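## Task

Get the plastic box into the gray tray, standing upright.

## Robot and tools

Robot: two seven-joint arms, left_arm and right_arm, each ending in a vacuum suction cup instead of fingers. Calibrated base positions in the scene frame: left_arm at (-0.032, +0.292, 0) m, right_arm at (+0.031, -0.419, 0) m, both almost unrotated. Two head cameras, cam_head_left and cam_head_right (896x504 pixels each), sit on a fixed stand behind the arms; their calibration is supplied and may be off by a couple of degrees or millimetres.

Frame: the scene frame has its origin at table-top height, halfway between the nominal bases. +x points out over the table, +z points up, and left_arm is on the +y side. Arm names do not correspond to which side of an image they appear on. Positions in results are metres; orientations are quat_wxyz. The cup point is the centre of the cup rim, and the cup opens along that point's own +z axis. About 3 cm behind the rim the tool widens to roughly 5 cm sideways, so keep that clearance.

One row (shared by execute_actions and move): 14 numbers, each within -1 to 1, always for both arms. Order: left dx, dy, dz, rx, ry, rz, left suction, then right dx, dy, dz, rx, ry, rz, right suction. The six pose numbers are offsets, not absolute poses, measured along scene axes from that arm's Hand target as it was when the action or move began. Scale: 1.0 equals 0.6 m for dx/dy/dz and 180 degrees for rotation; rx, ry, rz form a single rotation vector, turning about the cup point. Zeros for all six pose numbers mean nothing new for that arm. Suction is a level, not an offset: 1 is full vacuum (about 55 kPa under ambient), fractions ask for partial vacuum, 0.05 or lower switches it off, and the setting persists. To leave one cup unchanged, resend its previous suction value, since 0 switches it off.

execute_actions(actions, cameras): actions is a list of actions; each action is a table of up to 15 rows, one per 1/30 s step. A shorter table repeats its final row up to step 15. Every row in an action is offset from that action's starting Hand target, not from the row before; the next action starts again from the new Hand target, so repeating an offset keeps moving the arm. An empty list returns images and the full state. cameras lists names, ["all"], or [].

move(target, speed, blend, blocking, cameras): target is one 14-number row or a list of up to 15 rows, every row offset from the same starting Hand targets. The cup point travels in straight lines without avoiding obstacles or the other arm, and everything stops after 10 s. speed is m/s, 0.002 to 0.5 (default 0.25), one value or one per target; turning is capped at twice that in rad/s and at most 0.873 rad/s. blend, in metres, rounds corners at intermediate targets; 0 stops at each. blocking=false returns early while motion continues. The result adds a move: line giving the outcome (done, off_target, moving, held, fault) and any limits (paced = pose clipped, held = steps withheld).

wait(seconds 0 to 3600) lets time pass with no new commands. stop brakes a running move. zoom_image(camera, region=[x0,y0,x1,y1]) enlarges a part of the latest image from cam_head_left or cam_head_right, region at most 504x504 pixels. clear_fault(arm) releases an arm halted by a torque fault. finished_scene(scene) ends the current scene, integer 1 to 3; the objects must stay placed without the robot's help.

Results: end_effector_position and quat per arm; Hand target (the last commanded pose after clipping, from which the next offsets count); Tool commands; suction_measured (vacuum reached, near 0 if unsealed); part_present (1 from 0.50, back to 0 under 0.45); joint positions, velocities (may read within noise), torques; flange force in the tool's own axes; motor temperatures; step readings for action calls; MOTOR HOT, FAULT or OVER-TEMPERATURE lines when they occur. The commanded orientation is clipped to within 32 degrees of the measured one each step. The cup point often stops a bit short of its Hand target; if so, send the remaining gap as an offset.

Picking: switch suction on and press the 31 mm rim fully onto a flat, smooth face, away from edges, holes or seams. Under vacuum the cup shrinks, so the held object ends up to about 13 mm nearer the tool. Releasing: set the object down so it rests on the tray, then turn suction off, and lift at least 20 mm clear because the springing cup can nudge it.

Avoid: the arms are stiff, so a target even a few millimetres into a hard surface pushes hard; approach slowly and end a push by commanding back above the contact point. Joint torque over its limit (104.5 N m big joints, 51.3 N m wrist joints) or a 5 degree deviation halts that arm until clear_fault. Never let the arms or anything they carry collide. Do not drop any object more than a few centimetres, and do not let anything leave the table. Long holding, outstretched poses or pushing heat motors; 75 °C makes the arm sag and stop. A cup sealed onto the table pins the tool until suction is cut. Loose objects may occasionally be nudged by outside disturbances.

Each tool is called after ">>>" by a JSON object that holds its "name" and its "arguments", one argument or row to a line.

## Session

>>> {"name": "execute_actions", "arguments": {
  "actions": []
}}

>>> {"name": "zoom_image", "arguments": {
  "camera": "cam_head_left",
  "region": [350, 130, 650, 330]
}}

>>> {"name": "zoom_image", "arguments": {
  "camera": "cam_head_right",
  "region": [350, 130, 650, 330]
}}

Scene clock: 0.00 s.
left_arm: end_effector_position=(+0.0815, +0.0581, +0.2085) suction_measured=0.00 part_present=0 end_effector_quat_wxyz=(-0.142, +0.641, +0.753, +0.046) | right_arm: end_effector_position=(+0.4529, -0.3447, +0.3085) suction_measured=0.00 part_present=0 end_effector_quat_wxyz=(+0.058, +0.100, +0.983, -0.140)
Joint positions: left_arm=[0.885 0.274 0.172 2.067 -0.041 1.105 -3.473] | right_arm=[-0.103 0.347 -0.445 1.605 0.457 1.324 2.273]
Joint velocities: within noise
Joint torques (N m): no reading
Motor temperatures (°C): left_arm=[39 38 39 38 40 44 47] | right_arm=[40 36 38 38 41 48 52]
Flange force (N): no reading
Hand target: left_arm +0.0815, +0.0581, +0.2085; -0.142, +0.641, +0.753, +0.046 | right_arm +0.4529, -0.3447, +0.3085; +0.058, +0.100, +0.983, -0.140
Tool commands: left_gripper/suction=+0.0 right_gripper/suction=+0.0

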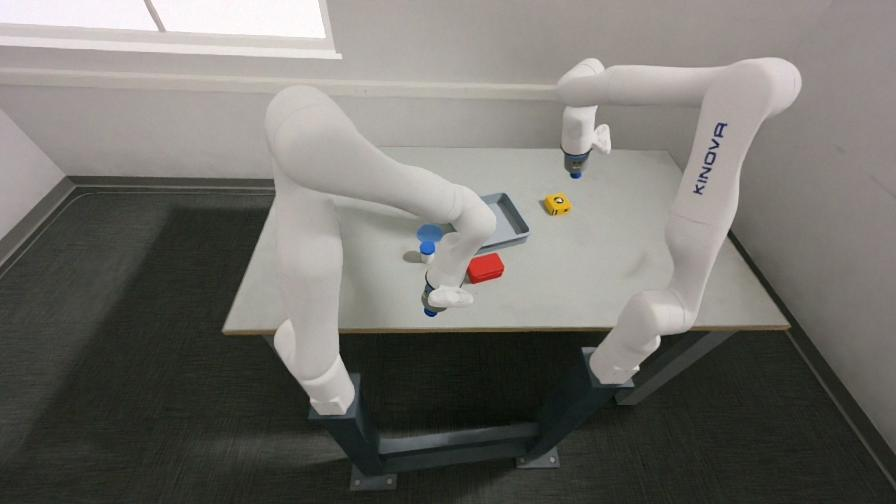

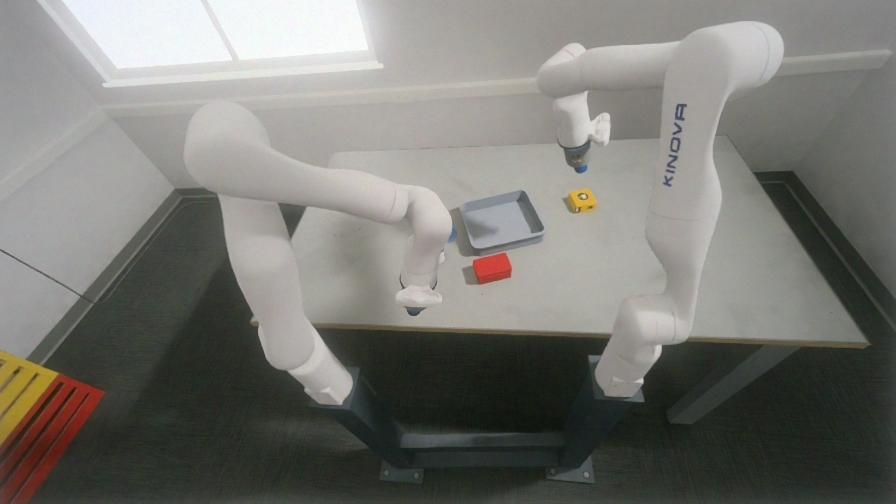

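Scaled by 1.680 from the camera's image (finer frame: 1280x720).

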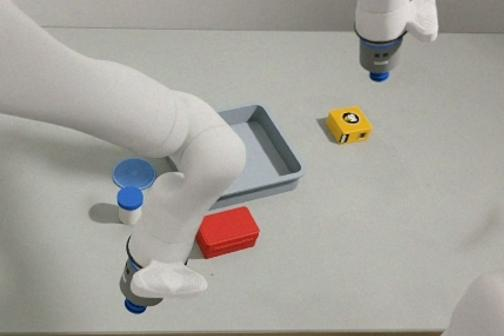

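Scaled by 1.680 from the camera's image (finer frame: 1280x720).

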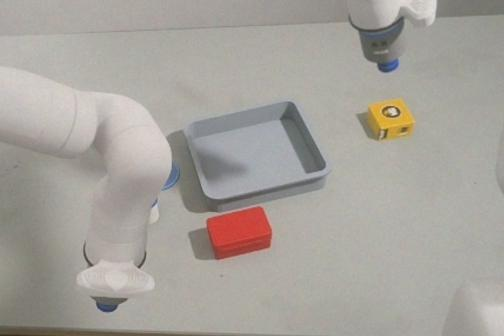

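>>> {"name": "move", "arguments": {
  "target": [0,0,0,0,0,0,0,-0.1956,0.3912,-0.34,0.0927,0.0278,0,1],
  "cameras": ["all"]
}}

>>> {"name": "zoom_image", "arguments": {
  "camera": "cam_head_left",
  "region": [430, 220, 530, 300]
}}

>>> {"name": "zoom_image", "arguments": {
  "camera": "cam_head_right",
  "region": [440, 220, 540, 300]
}}

Scene clock: 21.80 s.
left_arm: end_effector_position=(+0.0815, +0.0581, +0.2085) suction_measured=0.00 part_present=0 end_effector_quat_wxyz=(-0.142, +0.641, +0.753, +0.046) | right_arm: end_effector_position=(+0.3355, -0.1100, +0.1045) suction_measured=0.00 part_present=0 end_effector_quat_wxyz=(+0.000, +0.102, +0.995, +0.000)
Joint positions: left_arm=[0.885 0.274 0.172 2.067 -0.041 1.105 -3.473] | right_arm=[-0.498 0.662 -0.519 1.862 0.469 0.741 1.661]
Joint torques (N m): left_arm=[1.31 -8.71 1.24 -4.2 -0.16 0.39 -0.01] | right_arm=[0.11 -13.08 -1.48 -2.34 -0.2 -0.02 0.47]
Flange force (N): left_arm=[2.2 3.0 -2.4] | right_arm=[-1.3 4.4 -2.9]
Hand target: left_arm +0.0815, +0.0581, +0.2085; -0.142, +0.641, +0.753, +0.046 | right_arm +0.3355, -0.1100, +0.1045; +0.000, +0.102, +0.995, +0.000
Off the commanded pose: left_arm 0.000 m, 0 deg | right_arm 0.000 m, 0 deg.
move: done

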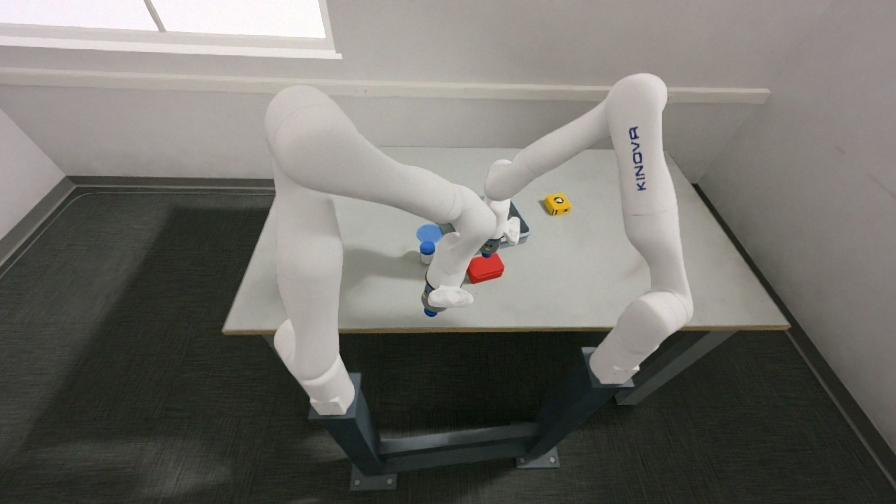

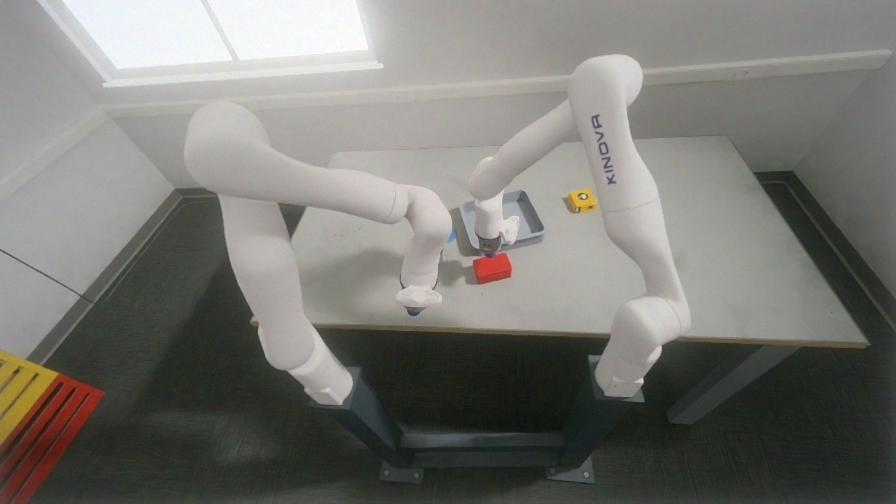

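Scaled by 5.040 from the camera's image (finer frame: 1280x720).

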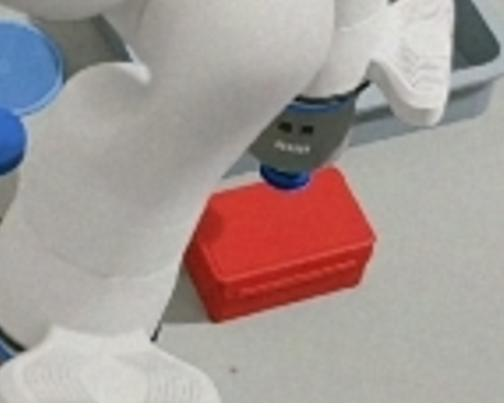

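Scaled by 5.040 from the camera's image (finer frame: 1280x720).

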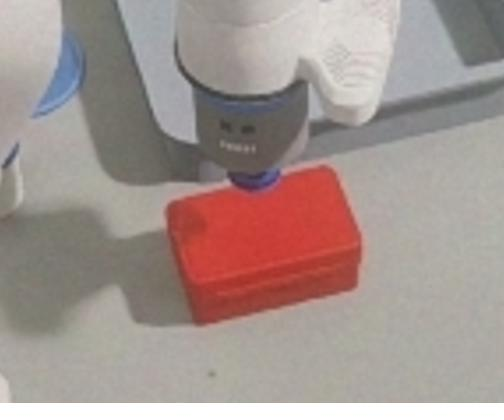

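>>> {"name": "move", "arguments": {
  "target": [
    [0,0,0,0,0,0,0,0.0175,-0.0083,-0.075,0,0,0,1],
    [0,0,0,0,0,0,0,0.0175,-0.0083,-0.1017,0,0,0,1]
  ],
  "speed": [0.15,0.04],
  "blend": [0.005,0]
}}

>>> {"name": "wait", "arguments": {
  "seconds": 0.4
}}

Scene clock: 39.60 s.
left_arm: end_effector_position=(+0.0815, +0.0581, +0.2085) suction_measured=0.00 part_present=0 end_effector_quat_wxyz=(-0.142, +0.641, +0.753, +0.046) | right_arm: end_effector_position=(+0.3460, -0.1149, +0.0435) suction_measured=0.50 part_present=1 end_effector_quat_wxyz=(+0.000, +0.102, +0.995, +0.000)
Joint positions: left_arm=[0.885 0.274 0.172 2.067 -0.041 1.105 -3.473] | right_arm=[-0.529 0.783 -0.439 1.882 0.56 0.6 1.612]
Joint torques (N m): left_arm=[1.23 -8.61 1.22 -4.21 -0.19 0.43 0.01] | right_arm=[0.15 -14.39 -1.45 -1.59 -0.18 -0.02 0.47]
Flange force (N): left_arm=[2.4 2.8 -2.3] | right_arm=[-1.5 4.6 -1.4]
Hand target: left_arm +0.0815, +0.0581, +0.2085; -0.142, +0.641, +0.753, +0.046 | right_arm +0.3460, -0.1149, +0.0434; +0.000, +0.102, +0.995, +0.000
Off the commanded pose: left_arm 0.000 m, 0 deg | right_arm 0.000 m, 0 deg.
move: done

Scene clock: 40.00 s.
left_arm: end_effector_position=(+0.0815, +0.0581, +0.2085) suction_measured=0.00 part_present=0 end_effector_quat_wxyz=(-0.142, +0.641, +0.753, +0.046) | right_arm: end_effector_position=(+0.3460, -0.1150, +0.0434) suction_measured=0.94 part_present=1 end_effector_quat_wxyz=(+0.000, +0.102, +0.995, +0.000)
Joint positions: left_arm=[0.885 0.274 0.172 2.067 -0.041 1.105 -3.473] | right_arm=[-0.529 0.783 -0.439 1.882 0.56 0.6 1.612]
Joint torques (N m): left_arm=[1.28 -8.63 1.25 -4.15 -0.19 0.42 0.02] | right_arm=[0.14 -14.38 -1.43 -1.57 -0.2 -0.02 0.48]
Flange force (N): left_arm=[2.3 2.9 -2.5] | right_arm=[-1.6 4.7 -1.5]
Hand target: left_arm +0.0815, +0.0581, +0.2085; -0.142, +0.641, +0.753, +0.046 | right_arm +0.3460, -0.1150, +0.0434; +0.000, +0.102, +0.995, +0.000
Tool commands: left_gripper/suction=+0.0 right_gripper/suction=+1.0
Off the commanded pose: left_arm 0.000 m, 0 deg | right_arm 0.000 m, 0 deg.
wait: 0.40 s; at rest by 0.17 s

>>> {"name": "move", "arguments": {
  "target": [
    [0,0,0,0,0,0,0,0,0,0.15,0,0,0,1],
    [0,0,0,0,0,0,0,0.3117,-0.0417,0.15,0,0,0,1],
    [0,0,0,0,0,0,0,0.3117,-0.0417,0.04,0,0,0,1],
    [0,0,0,0,0,0,0,0.3117,-0.0417,0.006,0,0,0,1]
  ],
  "speed": [0.2,0.25,0.15,0.05],
  "blend": [0.03,0.03,0.005,0],
  "cameras": ["all"]
}}

>>> {"name": "zoom_image", "arguments": {
  "camera": "cam_head_right",
  "region": [430, 170, 580, 290]
}}

Scene clock: 46.60 s.
left_arm: end_effector_position=(+0.0815, +0.0581, +0.2085) suction_measured=0.00 part_present=0 end_effector_quat_wxyz=(-0.142, +0.641, +0.753, +0.046) | right_arm: end_effector_position=(+0.5330, -0.1400, +0.0471) suction_measured=0.98 part_present=1 end_effector_quat_wxyz=(+0.000, +0.102, +0.995, +0.000)
Joint positions: left_arm=[0.885 0.274 0.172 2.067 -0.041 1.105 -3.473] | right_arm=[-0.307 0.983 -0.466 1.351 0.489 0.921 2.049]
Joint torques (N m): left_arm=[1.25 -8.67 1.26 -4.26 -0.15 0.4 -0.04] | right_arm=[0.05 -18.7 -2.03 -3.29 -0.15 -0.05 0.48]
Flange force (N): left_arm=[2.3 2.7 -2.2] | right_arm=[-3.9 4.6 -1.1]
Hand target: left_arm +0.0815, +0.0581, +0.2085; -0.142, +0.641, +0.753, +0.046 | right_arm +0.5330, -0.1400, +0.0470; +0.000, +0.102, +0.995, +0.000
Off the commanded pose: left_arm 0.000 m, 0 deg | right_arm 0.000 m, 0 deg.
move: done

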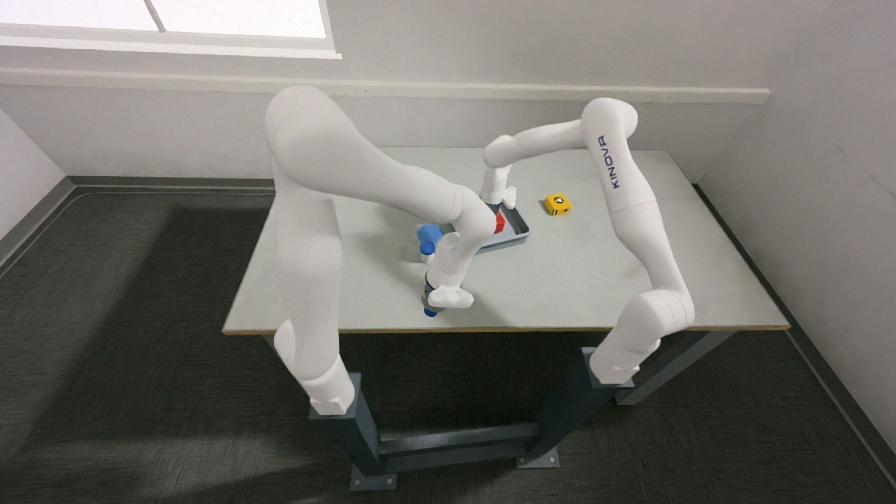

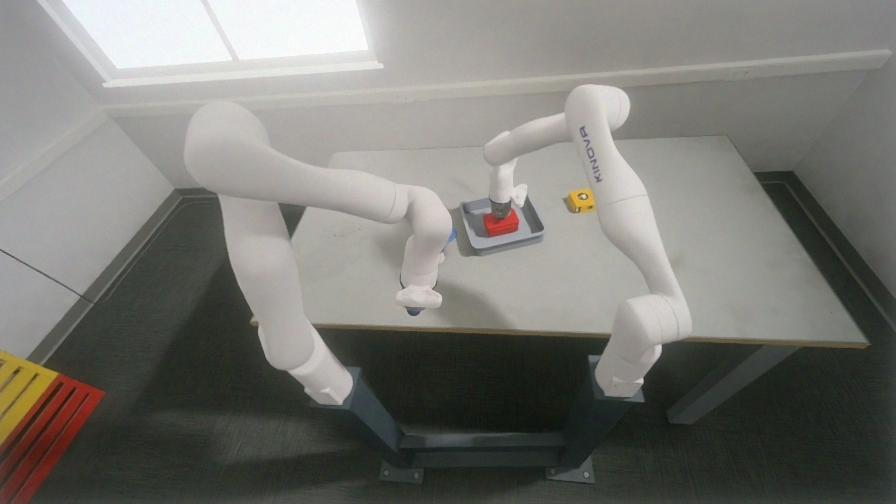

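Scaled by 3.360 from the camera's image (finer frame: 1280x720).

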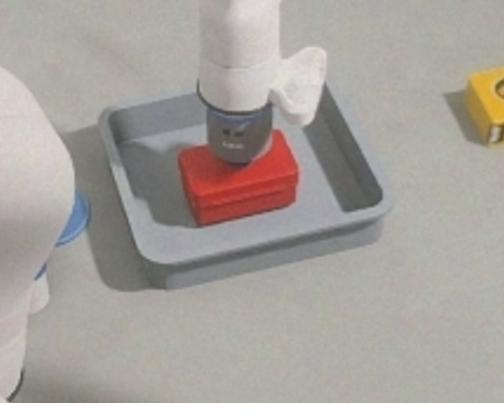

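>>> {"name": "move", "arguments": {
  "target": [0,0,0,0,0,0,0,0,0,-0.0067,0,0,0,1],
  "speed": 0.05
}}

>>> {"name": "execute_actions", "arguments": {
  "actions": [
    [[0,0,0,0,0,0,0,0,0,0,0,0,0,0]],
    [[0,0,0,0,0,0,0,0,0,0,0,0,0,0]]
  ]
}}

>>> {"name": "move", "arguments": {
  "target": [0,0,0,0,0,0,0,0,0,0.17,0,0,0,0],
  "cameras": ["cam_head_right"]
}}

>>> {"name": "zoom_image", "arguments": {
  "camera": "cam_head_right",
  "region": [430, 170, 580, 290]
}}

Scene clock: 51.50 s.
left_arm: end_effector_position=(+0.0815, +0.0581, +0.2085) suction_measured=0.00 part_present=0 end_effector_quat_wxyz=(-0.142, +0.641, +0.753, +0.046) | right_arm: end_effector_position=(+0.5330, -0.1400, +0.0430) suction_measured=1.00 part_present=1 end_effector_quat_wxyz=(+0.000, +0.102, +0.995, +0.000)
Joint positions: left_arm=[0.885 0.274 0.172 2.067 -0.041 1.105 -3.473] | right_arm=[-0.308 0.989 -0.464 1.352 0.492 0.914 2.047]
Joint torques (N m): left_arm=[1.29 -8.65 1.21 -4.28 -0.14 0.37 0.03] | right_arm=[0.03 -18.64 -1.96 -3.21 -0.17 -0.03 0.5]
Flange force (N): left_arm=[2.5 2.9 -2.3] | right_arm=[-3.9 4.5 -1.2]
Hand target: left_arm +0.0815, +0.0581, +0.2085; -0.142, +0.641, +0.753, +0.046 | right_arm +0.5330, -0.1400, +0.0430; +0.000, +0.102, +0.995, +0.000
Off the commanded pose: left_arm 0.000 m, 0 deg | right_arm 0.000 m, 0 deg.
move: done

Scene clock: 52.70 s.
left_arm: end_effector_position=(+0.0815, +0.0581, +0.2085) suction_measured=0.00 part_present=0 end_effector_quat_wxyz=(-0.142, +0.641, +0.753, +0.046) | right_arm: end_effector_position=(+0.5331, -0.1400, +0.0430) suction_measured=0.00 part_present=0 end_effector_quat_wxyz=(+0.000, +0.102, +0.995, +0.000)
Joint positions: left_arm=[0.885 0.274 0.172 2.067 -0.041 1.105 -3.473] | right_arm=[-0.308 0.989 -0.464 1.352 0.492 0.914 2.047]
Joint torques (N m): left_arm=[1.3 -8.73 1.23 -4.24 -0.2 0.44 -0.01] | right_arm=[0.13 -15.43 -1.3 -2.28 -0.07 -0.27 0.48]
Hand target: left_arm +0.0815, +0.0581, +0.2085; -0.142, +0.641, +0.753, +0.046 | right_arm +0.5331, -0.1400, +0.0430; +0.000, +0.102, +0.995, +0.000
Off the commanded pose: left_arm 0.000 m, 0 deg | right_arm 0.000 m, 0 deg.
Step readings (end_effector_position of left_arm | right_arm):
0: (+0.0815, +0.0581, +0.2085) | (+0.5330, -0.1400, +0.0430)
1: (+0.0815, +0.0581, +0.2085) | (+0.5330, -0.1400, +0.0430)
2: (+0.0815, +0.0581, +0.2085) | (+0.5330, -0.1399, +0.0430)
4: (+0.0815, +0.0581, +0.2085) | (+0.5330, -0.1399, +0.0430)
8: (+0.0815, +0.0581, +0.2085) | (+0.5330, -0.1400, +0.0430)
15: (+0.0815, +0.0581, +0.2085) | (+0.5330, -0.1400, +0.0430)
16: (+0.0815, +0.0581, +0.2085) | (+0.5330, -0.1400, +0.0430)
17: (+0.0815, +0.0581, +0.2085) | (+0.5330, -0.1400, +0.0430)
19: (+0.0815, +0.0581, +0.2085) | (+0.5330, -0.1400, +0.0430)
23: (+0.0815, +0.0581, +0.2085) | (+0.5330, -0.1400, +0.0430)
30: (+0.0815, +0.0581, +0.2085) | (+0.5330, -0.1400, +0.0430)

Scene clock: 53.57 s.
left_arm: end_effector_position=(+0.0815, +0.0581, +0.2085) suction_measured=0.00 part_present=0 end_effector_quat_wxyz=(-0.142, +0.641, +0.753, +0.046) | right_arm: end_effector_position=(+0.5330, -0.1400, +0.1450) suction_measured=0.00 part_present=0 end_effector_quat_wxyz=(+0.000, +0.102, +0.995, +0.000)
Joint positions: left_arm=[0.885 0.274 0.172 2.067 -0.041 1.105 -3.473] | right_arm=[-0.289 0.846 -0.513 1.283 0.421 1.118 2.1]
Joint torques (N m): left_arm=[1.24 -8.68 1.26 -4.27 -0.21 0.37 0] | right_arm=[0.08 -17.4 -1.84 -3.84 -0.15 -0.04 0.48]
Flange force (N): left_arm=[2.3 2.8 -2.3] | right_arm=[-3.9 4.7 -3.2]
Hand target: left_arm +0.0815, +0.0581, +0.2085; -0.142, +0.641, +0.753, +0.046 | right_arm +0.5331, -0.1400, +0.1450; +0.000, +0.102, +0.995, +0.000
Off the commanded pose: left_arm 0.000 m, 0 deg | right_arm 0.000 m, 0 deg.
move: done

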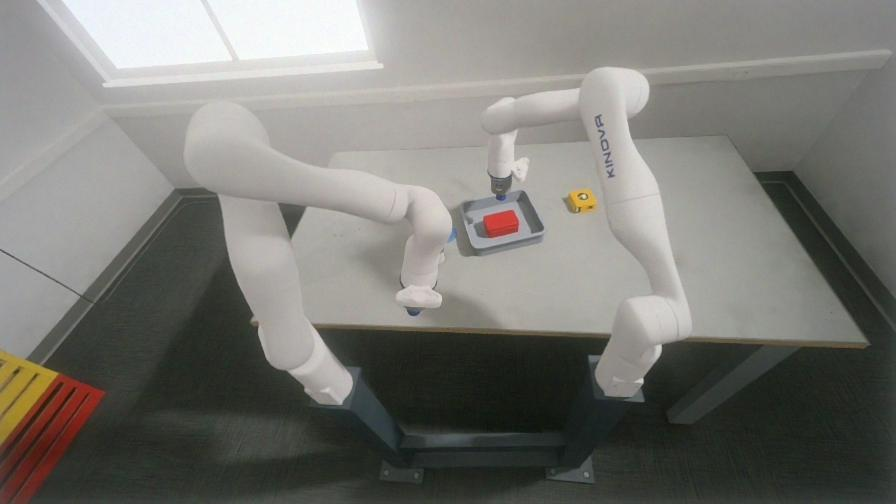

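Scaled by 3.360 from the camera's image (finer frame: 1280x720).

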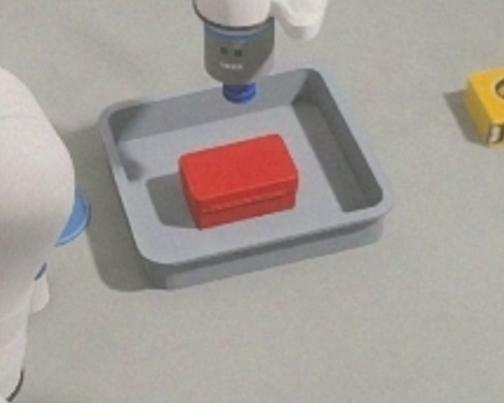

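>>> {"name": "finished_scene", "arguments": {
  "scene": 2
}}

The scene is finished: the task was done.


## Next scene

Get the prescription vial into the gray tray, standing upright.

>>> {"name": "execute_actions", "arguments": {
  "actions": []
}}

>>> {"name": "zoom_image", "arguments": {
  "camera": "cam_head_left",
  "region": [350, 130, 650, 330]
}}

>>> {"name": "zoom_image", "arguments": {
  "camera": "cam_head_right",
  "region": [350, 130, 650, 330]
}}

Scene clock: 0.00 s.
left_arm: end_effector_position=(+0.2405, -0.0779, +0.3399) suction_measured=0.00 part_present=0 end_effector_quat_wxyz=(+0.064, +0.742, -0.635, +0.207) | right_arm: end_effector_position=(+0.6139, -0.5896, +0.3490) suction_measured=0.00 part_present=0 end_effector_quat_wxyz=(-0.197, +0.705, +0.584, +0.349)
Joint positions: left_arm=[1.081 0.125 -0.27 1.813 0.161 0.785 -0.69] | right_arm=[0.734 0.86 -0.441 0.823 -0.494 1.568 1.827]
Joint velocities: within noise
Joint torques (N m): no reading
Motor temperatures (°C): left_arm=[38 38 38 38 39 44 47] | right_arm=[40 36 38 38 41 48 52]
Flange force (N): no reading
Hand target: left_arm +0.2405, -0.0779, +0.3399; +0.064, +0.742, -0.635, +0.207 | right_arm +0.6139, -0.5896, +0.3490; -0.197, +0.705, +0.584, +0.349
Tool commands: left_gripper/suction=+0.0 right_gripper/suction=+0.0

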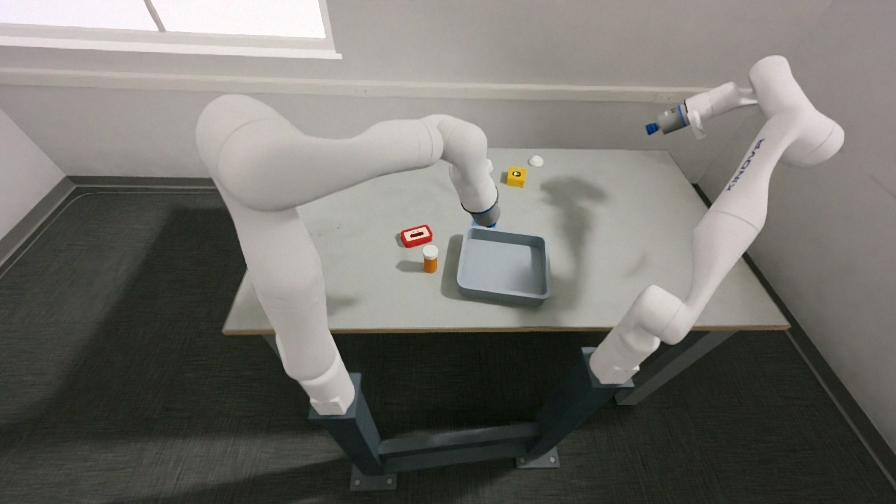

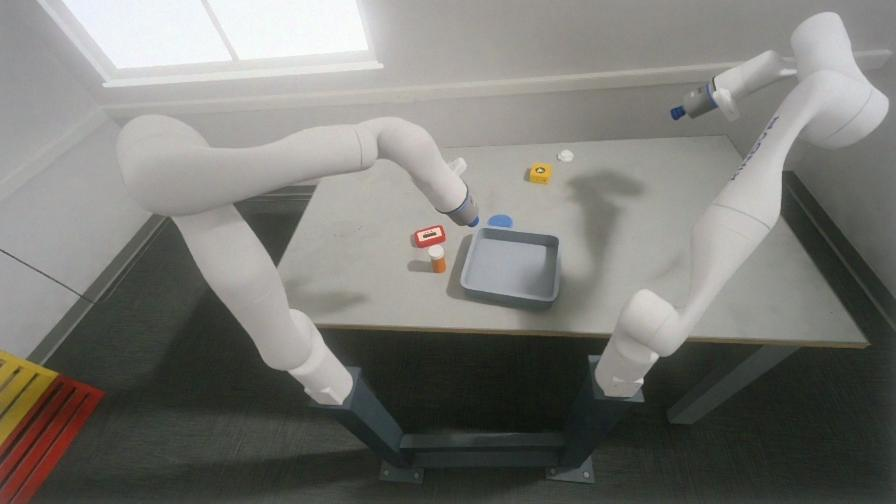

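Scaled by 1.680 from the camera's image (finer frame: 1280x720).

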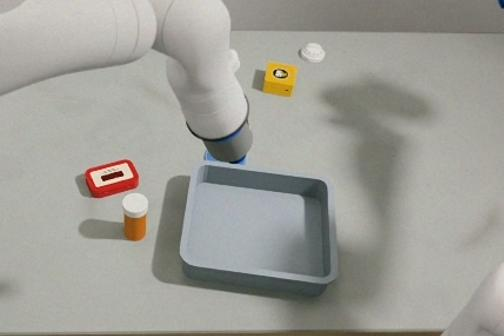

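Scaled by 1.680 from the camera's image (finer frame: 1280x720).

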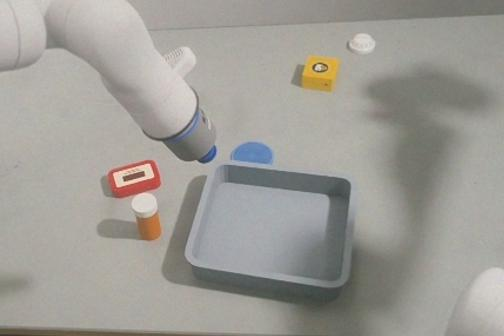

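>>> {"name": "move", "arguments": {
  "target": [0.2125,0.2232,-0.385,0.1177,0.0743,0,1,0,0,0,0,0,0,0],
  "cameras": ["all"]
}}

>>> {"name": "zoom_image", "arguments": {
  "camera": "cam_head_left",
  "region": [380, 210, 480, 290]
}}

>>> {"name": "zoom_image", "arguments": {
  "camera": "cam_head_right",
  "region": [390, 210, 490, 290]
}}

Scene clock: 12.43 s.
left_arm: end_effector_position=(+0.3679, +0.0560, +0.1089) suction_measured=0.00 part_present=0 end_effector_quat_wxyz=(+0.000, +0.760, -0.651, -0.001) | right_arm: end_effector_position=(+0.6139, -0.5896, +0.3490) suction_measured=0.00 part_present=0 end_effector_quat_wxyz=(-0.197, +0.705, +0.584, +0.349)
Joint positions: left_arm=[0.693 0.669 -0.318 1.753 0.283 0.765 -1.187] | right_arm=[0.734 0.86 -0.441 0.823 -0.494 1.568 1.827]
Joint torques (N m): left_arm=[1.23 -14.69 -0.34 -4.32 -0.27 -0.13 0.04] | right_arm=[0.06 -18.42 -1.84 -4.63 -1.37 0.06 0.45]
Flange force (N): left_arm=[-1.8 -2.2 -1.9] | right_arm=[1.5 9.9 -5.4]
Hand target: left_arm +0.3679, +0.0560, +0.1089; +0.000, +0.760, -0.650, -0.001 | right_arm +0.6139, -0.5896, +0.3490; -0.197, +0.705, +0.584, +0.349
Off the commanded pose: left_arm 0.000 m, 0 deg | right_arm 0.000 m, 0 deg.
move: done

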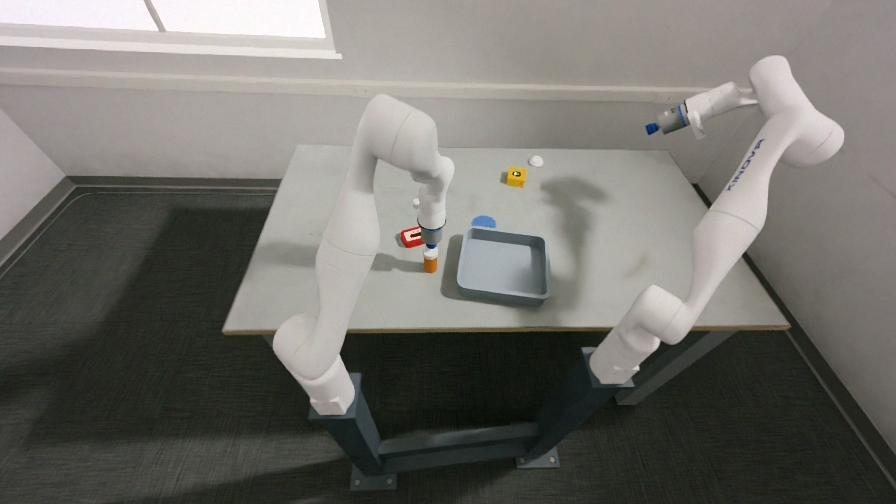

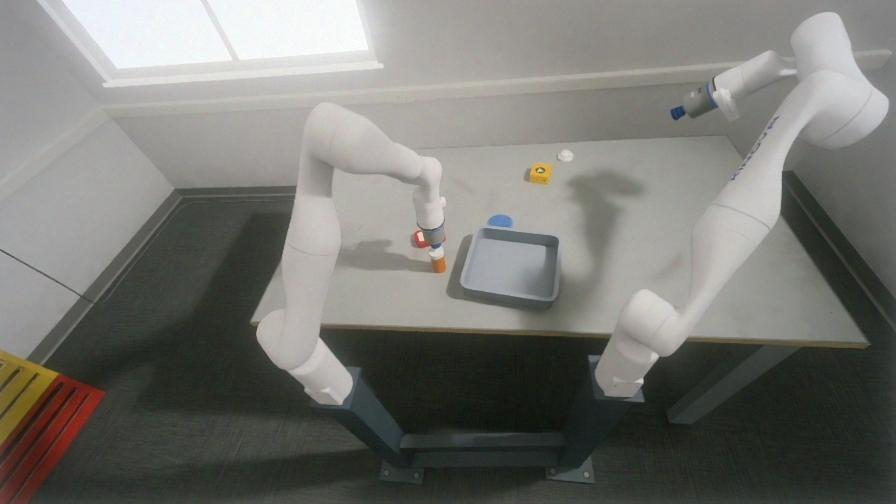

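Scaled by 5.040 from the camera's image (finer frame: 1280x720).

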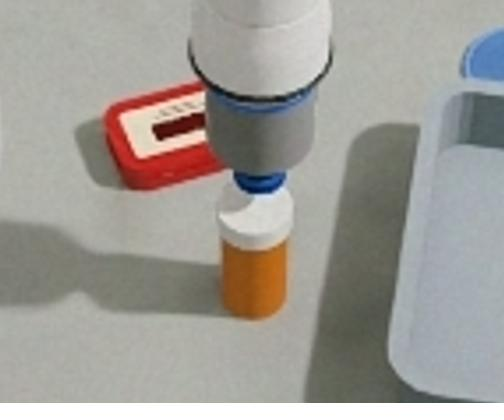

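Scaled by 5.040 from the camera's image (finer frame: 1280x720).

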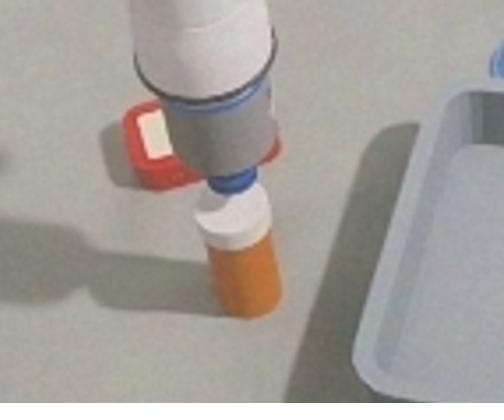

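>>> {"name": "move", "arguments": {
  "target": [-0.005,0.0025,-0.0382,0,0,0,1,0,0,0,0,0,0,0],
  "speed": 0.05
}}

>>> {"name": "wait", "arguments": {
  "seconds": 0.4
}}

Scene clock: 16.23 s.
left_arm: end_effector_position=(+0.3650, +0.0575, +0.0860) suction_measured=0.40 part_present=0 end_effector_quat_wxyz=(+0.000, +0.760, -0.650, -0.001) | right_arm: end_effector_position=(+0.6139, -0.5896, +0.3490) suction_measured=0.00 part_present=0 end_effector_quat_wxyz=(-0.197, +0.705, +0.584, +0.349)
Joint positions: left_arm=[0.683 0.705 -0.303 1.782 0.303 0.702 -1.205] | right_arm=[0.734 0.86 -0.441 0.823 -0.494 1.568 1.827]
Joint torques (N m): left_arm=[1.21 -15.09 -0.33 -4.09 -0.25 -0.12 -0.01] | right_arm=[0.12 -18.4 -1.88 -4.64 -1.41 0.04 0.44]
Flange force (N): left_arm=[-1.7 -2.1 -1.5] | right_arm=[1.5 10.0 -5.4]
Hand target: left_arm +0.3650, +0.0575, +0.0860; +0.000, +0.760, -0.650, -0.001 | right_arm +0.6139, -0.5896, +0.3490; -0.197, +0.705, +0.584, +0.349
Off the commanded pose: left_arm 0.000 m, 0 deg | right_arm 0.000 m, 0 deg.
move: done

Scene clock: 16.63 s.
left_arm: end_effector_position=(+0.3649, +0.0575, +0.0860) suction_measured=0.93 part_present=1 end_effector_quat_wxyz=(+0.000, +0.760, -0.650, -0.001) | right_arm: end_effector_position=(+0.6139, -0.5896, +0.3490) suction_measured=0.00 part_present=0 end_effector_quat_wxyz=(-0.197, +0.705, +0.584, +0.349)
Joint positions: left_arm=[0.683 0.705 -0.303 1.782 0.303 0.702 -1.205] | right_arm=[0.734 0.86 -0.441 0.823 -0.494 1.568 1.827]
Joint torques (N m): left_arm=[1.28 -15.05 -0.35 -4.13 -0.26 -0.12 0.02] | right_arm=[0.06 -18.41 -1.82 -4.62 -1.37 0.04 0.43]
Flange force (N): left_arm=[-2.1 -2.0 -1.4] | right_arm=[1.4 9.9 -5.4]
Hand target: left_arm +0.3649, +0.0575, +0.0860; +0.000, +0.760, -0.650, -0.001 | right_arm +0.6139, -0.5896, +0.3490; -0.197, +0.705, +0.584, +0.349
Tool commands: left_gripper/suction=+1.0 right_gripper/suction=+0.0
Off the commanded pose: left_arm 0.000 m, 0 deg | right_arm 0.000 m, 0 deg.
wait: 0.40 s; at rest by 0.17 s

>>> {"name": "move", "arguments": {
  "target": [
    [0,0,0.13,0,0,0,1,0,0,0,0,0,0,0],
    [0,-0.3542,0.13,0,0,0,1,0,0,0,0,0,0,0],
    [0,-0.3542,0.03,0,0,0,1,0,0,0,0,0,0,0],
    [0,-0.3542,0.004,0,0,0,1,0,0,0,0,0,0,0]
  ],
  "speed": [0.15,0.25,0.15,0.05],
  "blend": [0.025,0.025,0.005,0]
}}

>>> {"name": "execute_actions", "arguments": {
  "actions": [
    [[0,0,0,0,0,0,0,0,0,0,0,0,0,0]],
    [[0,0,0,0,0,0,0,0,0,0,0,0,0,0]]
  ]
}}

>>> {"name": "move", "arguments": {
  "target": [0,0,0.13,0,0,0,0,0,0,0,0,0,0,0],
  "cameras": ["cam_head_right"]
}}

>>> {"name": "zoom_image", "arguments": {
  "camera": "cam_head_right",
  "region": [430, 190, 580, 310]
}}

Scene clock: 25.03 s.
left_arm: end_effector_position=(+0.3650, -0.1550, +0.0884) suction_measured=0.96 part_present=1 end_effector_quat_wxyz=(+0.000, +0.760, -0.650, -0.001) | right_arm: end_effector_position=(+0.6139, -0.5896, +0.3490) suction_measured=0.00 part_present=0 end_effector_quat_wxyz=(-0.197, +0.705, +0.584, +0.349)
Joint positions: left_arm=[0.947 0.938 -0.287 1.225 0.272 1.017 -0.792] | right_arm=[0.734 0.86 -0.441 0.823 -0.494 1.568 1.827]
Joint torques (N m): left_arm=[1.23 -19.23 -0.49 -5.64 -0.27 -0.11 -0.02] | right_arm=[0.06 -18.43 -1.86 -4.64 -1.42 0.03 0.41]
Flange force (N): left_arm=[-1.3 -1.6 -1.7] | right_arm=[1.4 9.8 -5.4]
Hand target: left_arm +0.3650, -0.1550, +0.0884; +0.000, +0.760, -0.650, -0.001 | right_arm +0.6139, -0.5896, +0.3490; -0.197, +0.705, +0.584, +0.349
Off the commanded pose: left_arm 0.000 m, 0 deg | right_arm 0.000 m, 0 deg.
move: done

Scene clock: 26.23 s.
left_arm: end_effector_position=(+0.3650, -0.1550, +0.0884) suction_measured=0.00 part_present=0 end_effector_quat_wxyz=(+0.000, +0.760, -0.650, -0.001) | right_arm: end_effector_position=(+0.6139, -0.5896, +0.3490) suction_measured=0.00 part_present=0 end_effector_quat_wxyz=(-0.197, +0.705, +0.584, +0.349)
Joint positions: left_arm=[0.947 0.938 -0.287 1.225 0.272 1.017 -0.792] | right_arm=[0.734 0.86 -0.441 0.823 -0.494 1.568 1.827]
Joint torques (N m): left_arm=[1.11 -17.95 -0.39 -5.1 -0.29 -0.21 0.04] | right_arm=[0.08 -18.38 -1.82 -4.64 -1.41 0.06 0.45]
Hand target: left_arm +0.3650, -0.1550, +0.0884; +0.000, +0.760, -0.650, -0.001 | right_arm +0.6139, -0.5896, +0.3490; -0.197, +0.705, +0.584, +0.349
Off the commanded pose: left_arm 0.000 m, 0 deg | right_arm 0.000 m, 0 deg.
Step readings (end_effector_position of left_arm | right_arm):
0: (+0.3650, -0.1550, +0.0884) | (+0.6139, -0.5896, +0.3490)
1: (+0.3649, -0.1550, +0.0884) | (+0.6139, -0.5896, +0.3490)
2: (+0.3650, -0.1550, +0.0884) | (+0.6139, -0.5896, +0.3490)
4: (+0.3650, -0.1550, +0.0884) | (+0.6139, -0.5896, +0.3490)
8: (+0.3650, -0.1550, +0.0884) | (+0.6139, -0.5896, +0.3490)
15: (+0.3650, -0.1550, +0.0884) | (+0.6139, -0.5896, +0.3490)
16: (+0.3650, -0.1550, +0.0884) | (+0.6139, -0.5896, +0.3490)
17: (+0.3650, -0.1550, +0.0884) | (+0.6139, -0.5896, +0.3490)
19: (+0.3650, -0.1550, +0.0884) | (+0.6139, -0.5896, +0.3490)
23: (+0.3650, -0.1550, +0.0884) | (+0.6139, -0.5896, +0.3490)
30: (+0.3650, -0.1550, +0.0884) | (+0.6139, -0.5896, +0.3490)

Scene clock: 27.00 s.
left_arm: end_effector_position=(+0.3649, -0.1550, +0.1664) suction_measured=0.00 part_present=0 end_effector_quat_wxyz=(+0.000, +0.759, -0.651, -0.001) | right_arm: end_effector_position=(+0.6139, -0.5896, +0.3490) suction_measured=0.00 part_present=0 end_effector_quat_wxyz=(-0.197, +0.705, +0.584, +0.349)
Joint positions: left_arm=[0.95 0.844 -0.304 1.149 0.243 1.184 -0.768] | right_arm=[0.734 0.86 -0.441 0.823 -0.494 1.568 1.827]
Joint torques (N m): left_arm=[1.27 -18.51 -0.4 -6.05 -0.28 -0.14 0.01] | right_arm=[0.03 -18.48 -1.85 -4.65 -1.41 0.04 0.45]
Flange force (N): left_arm=[-1.2 -1.8 -2.1] | right_arm=[1.4 9.9 -5.4]
Hand target: left_arm +0.3650, -0.1550, +0.1664; +0.000, +0.760, -0.650, -0.001 | right_arm +0.6139, -0.5896, +0.3490; -0.197, +0.705, +0.584, +0.349
Off the commanded pose: left_arm 0.000 m, 0 deg | right_arm 0.000 m, 0 deg.
move: done

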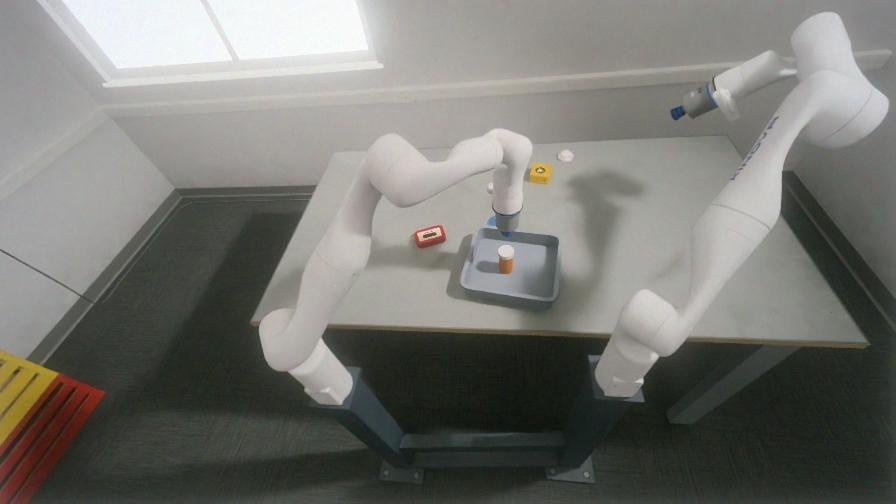

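Scaled by 3.360 from the camera's image (finer frame: 1280x720).

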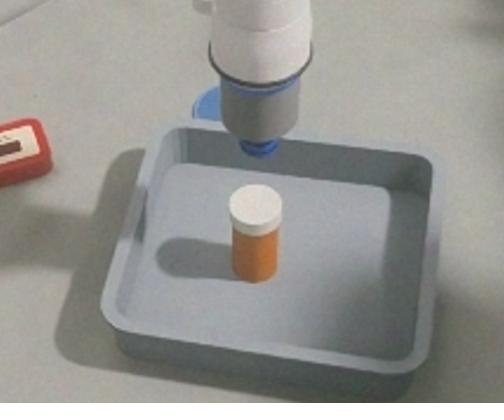

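>>> {"name": "finished_scene", "arguments": {
  "scene": 3
}}

The scene is finished: the task was done.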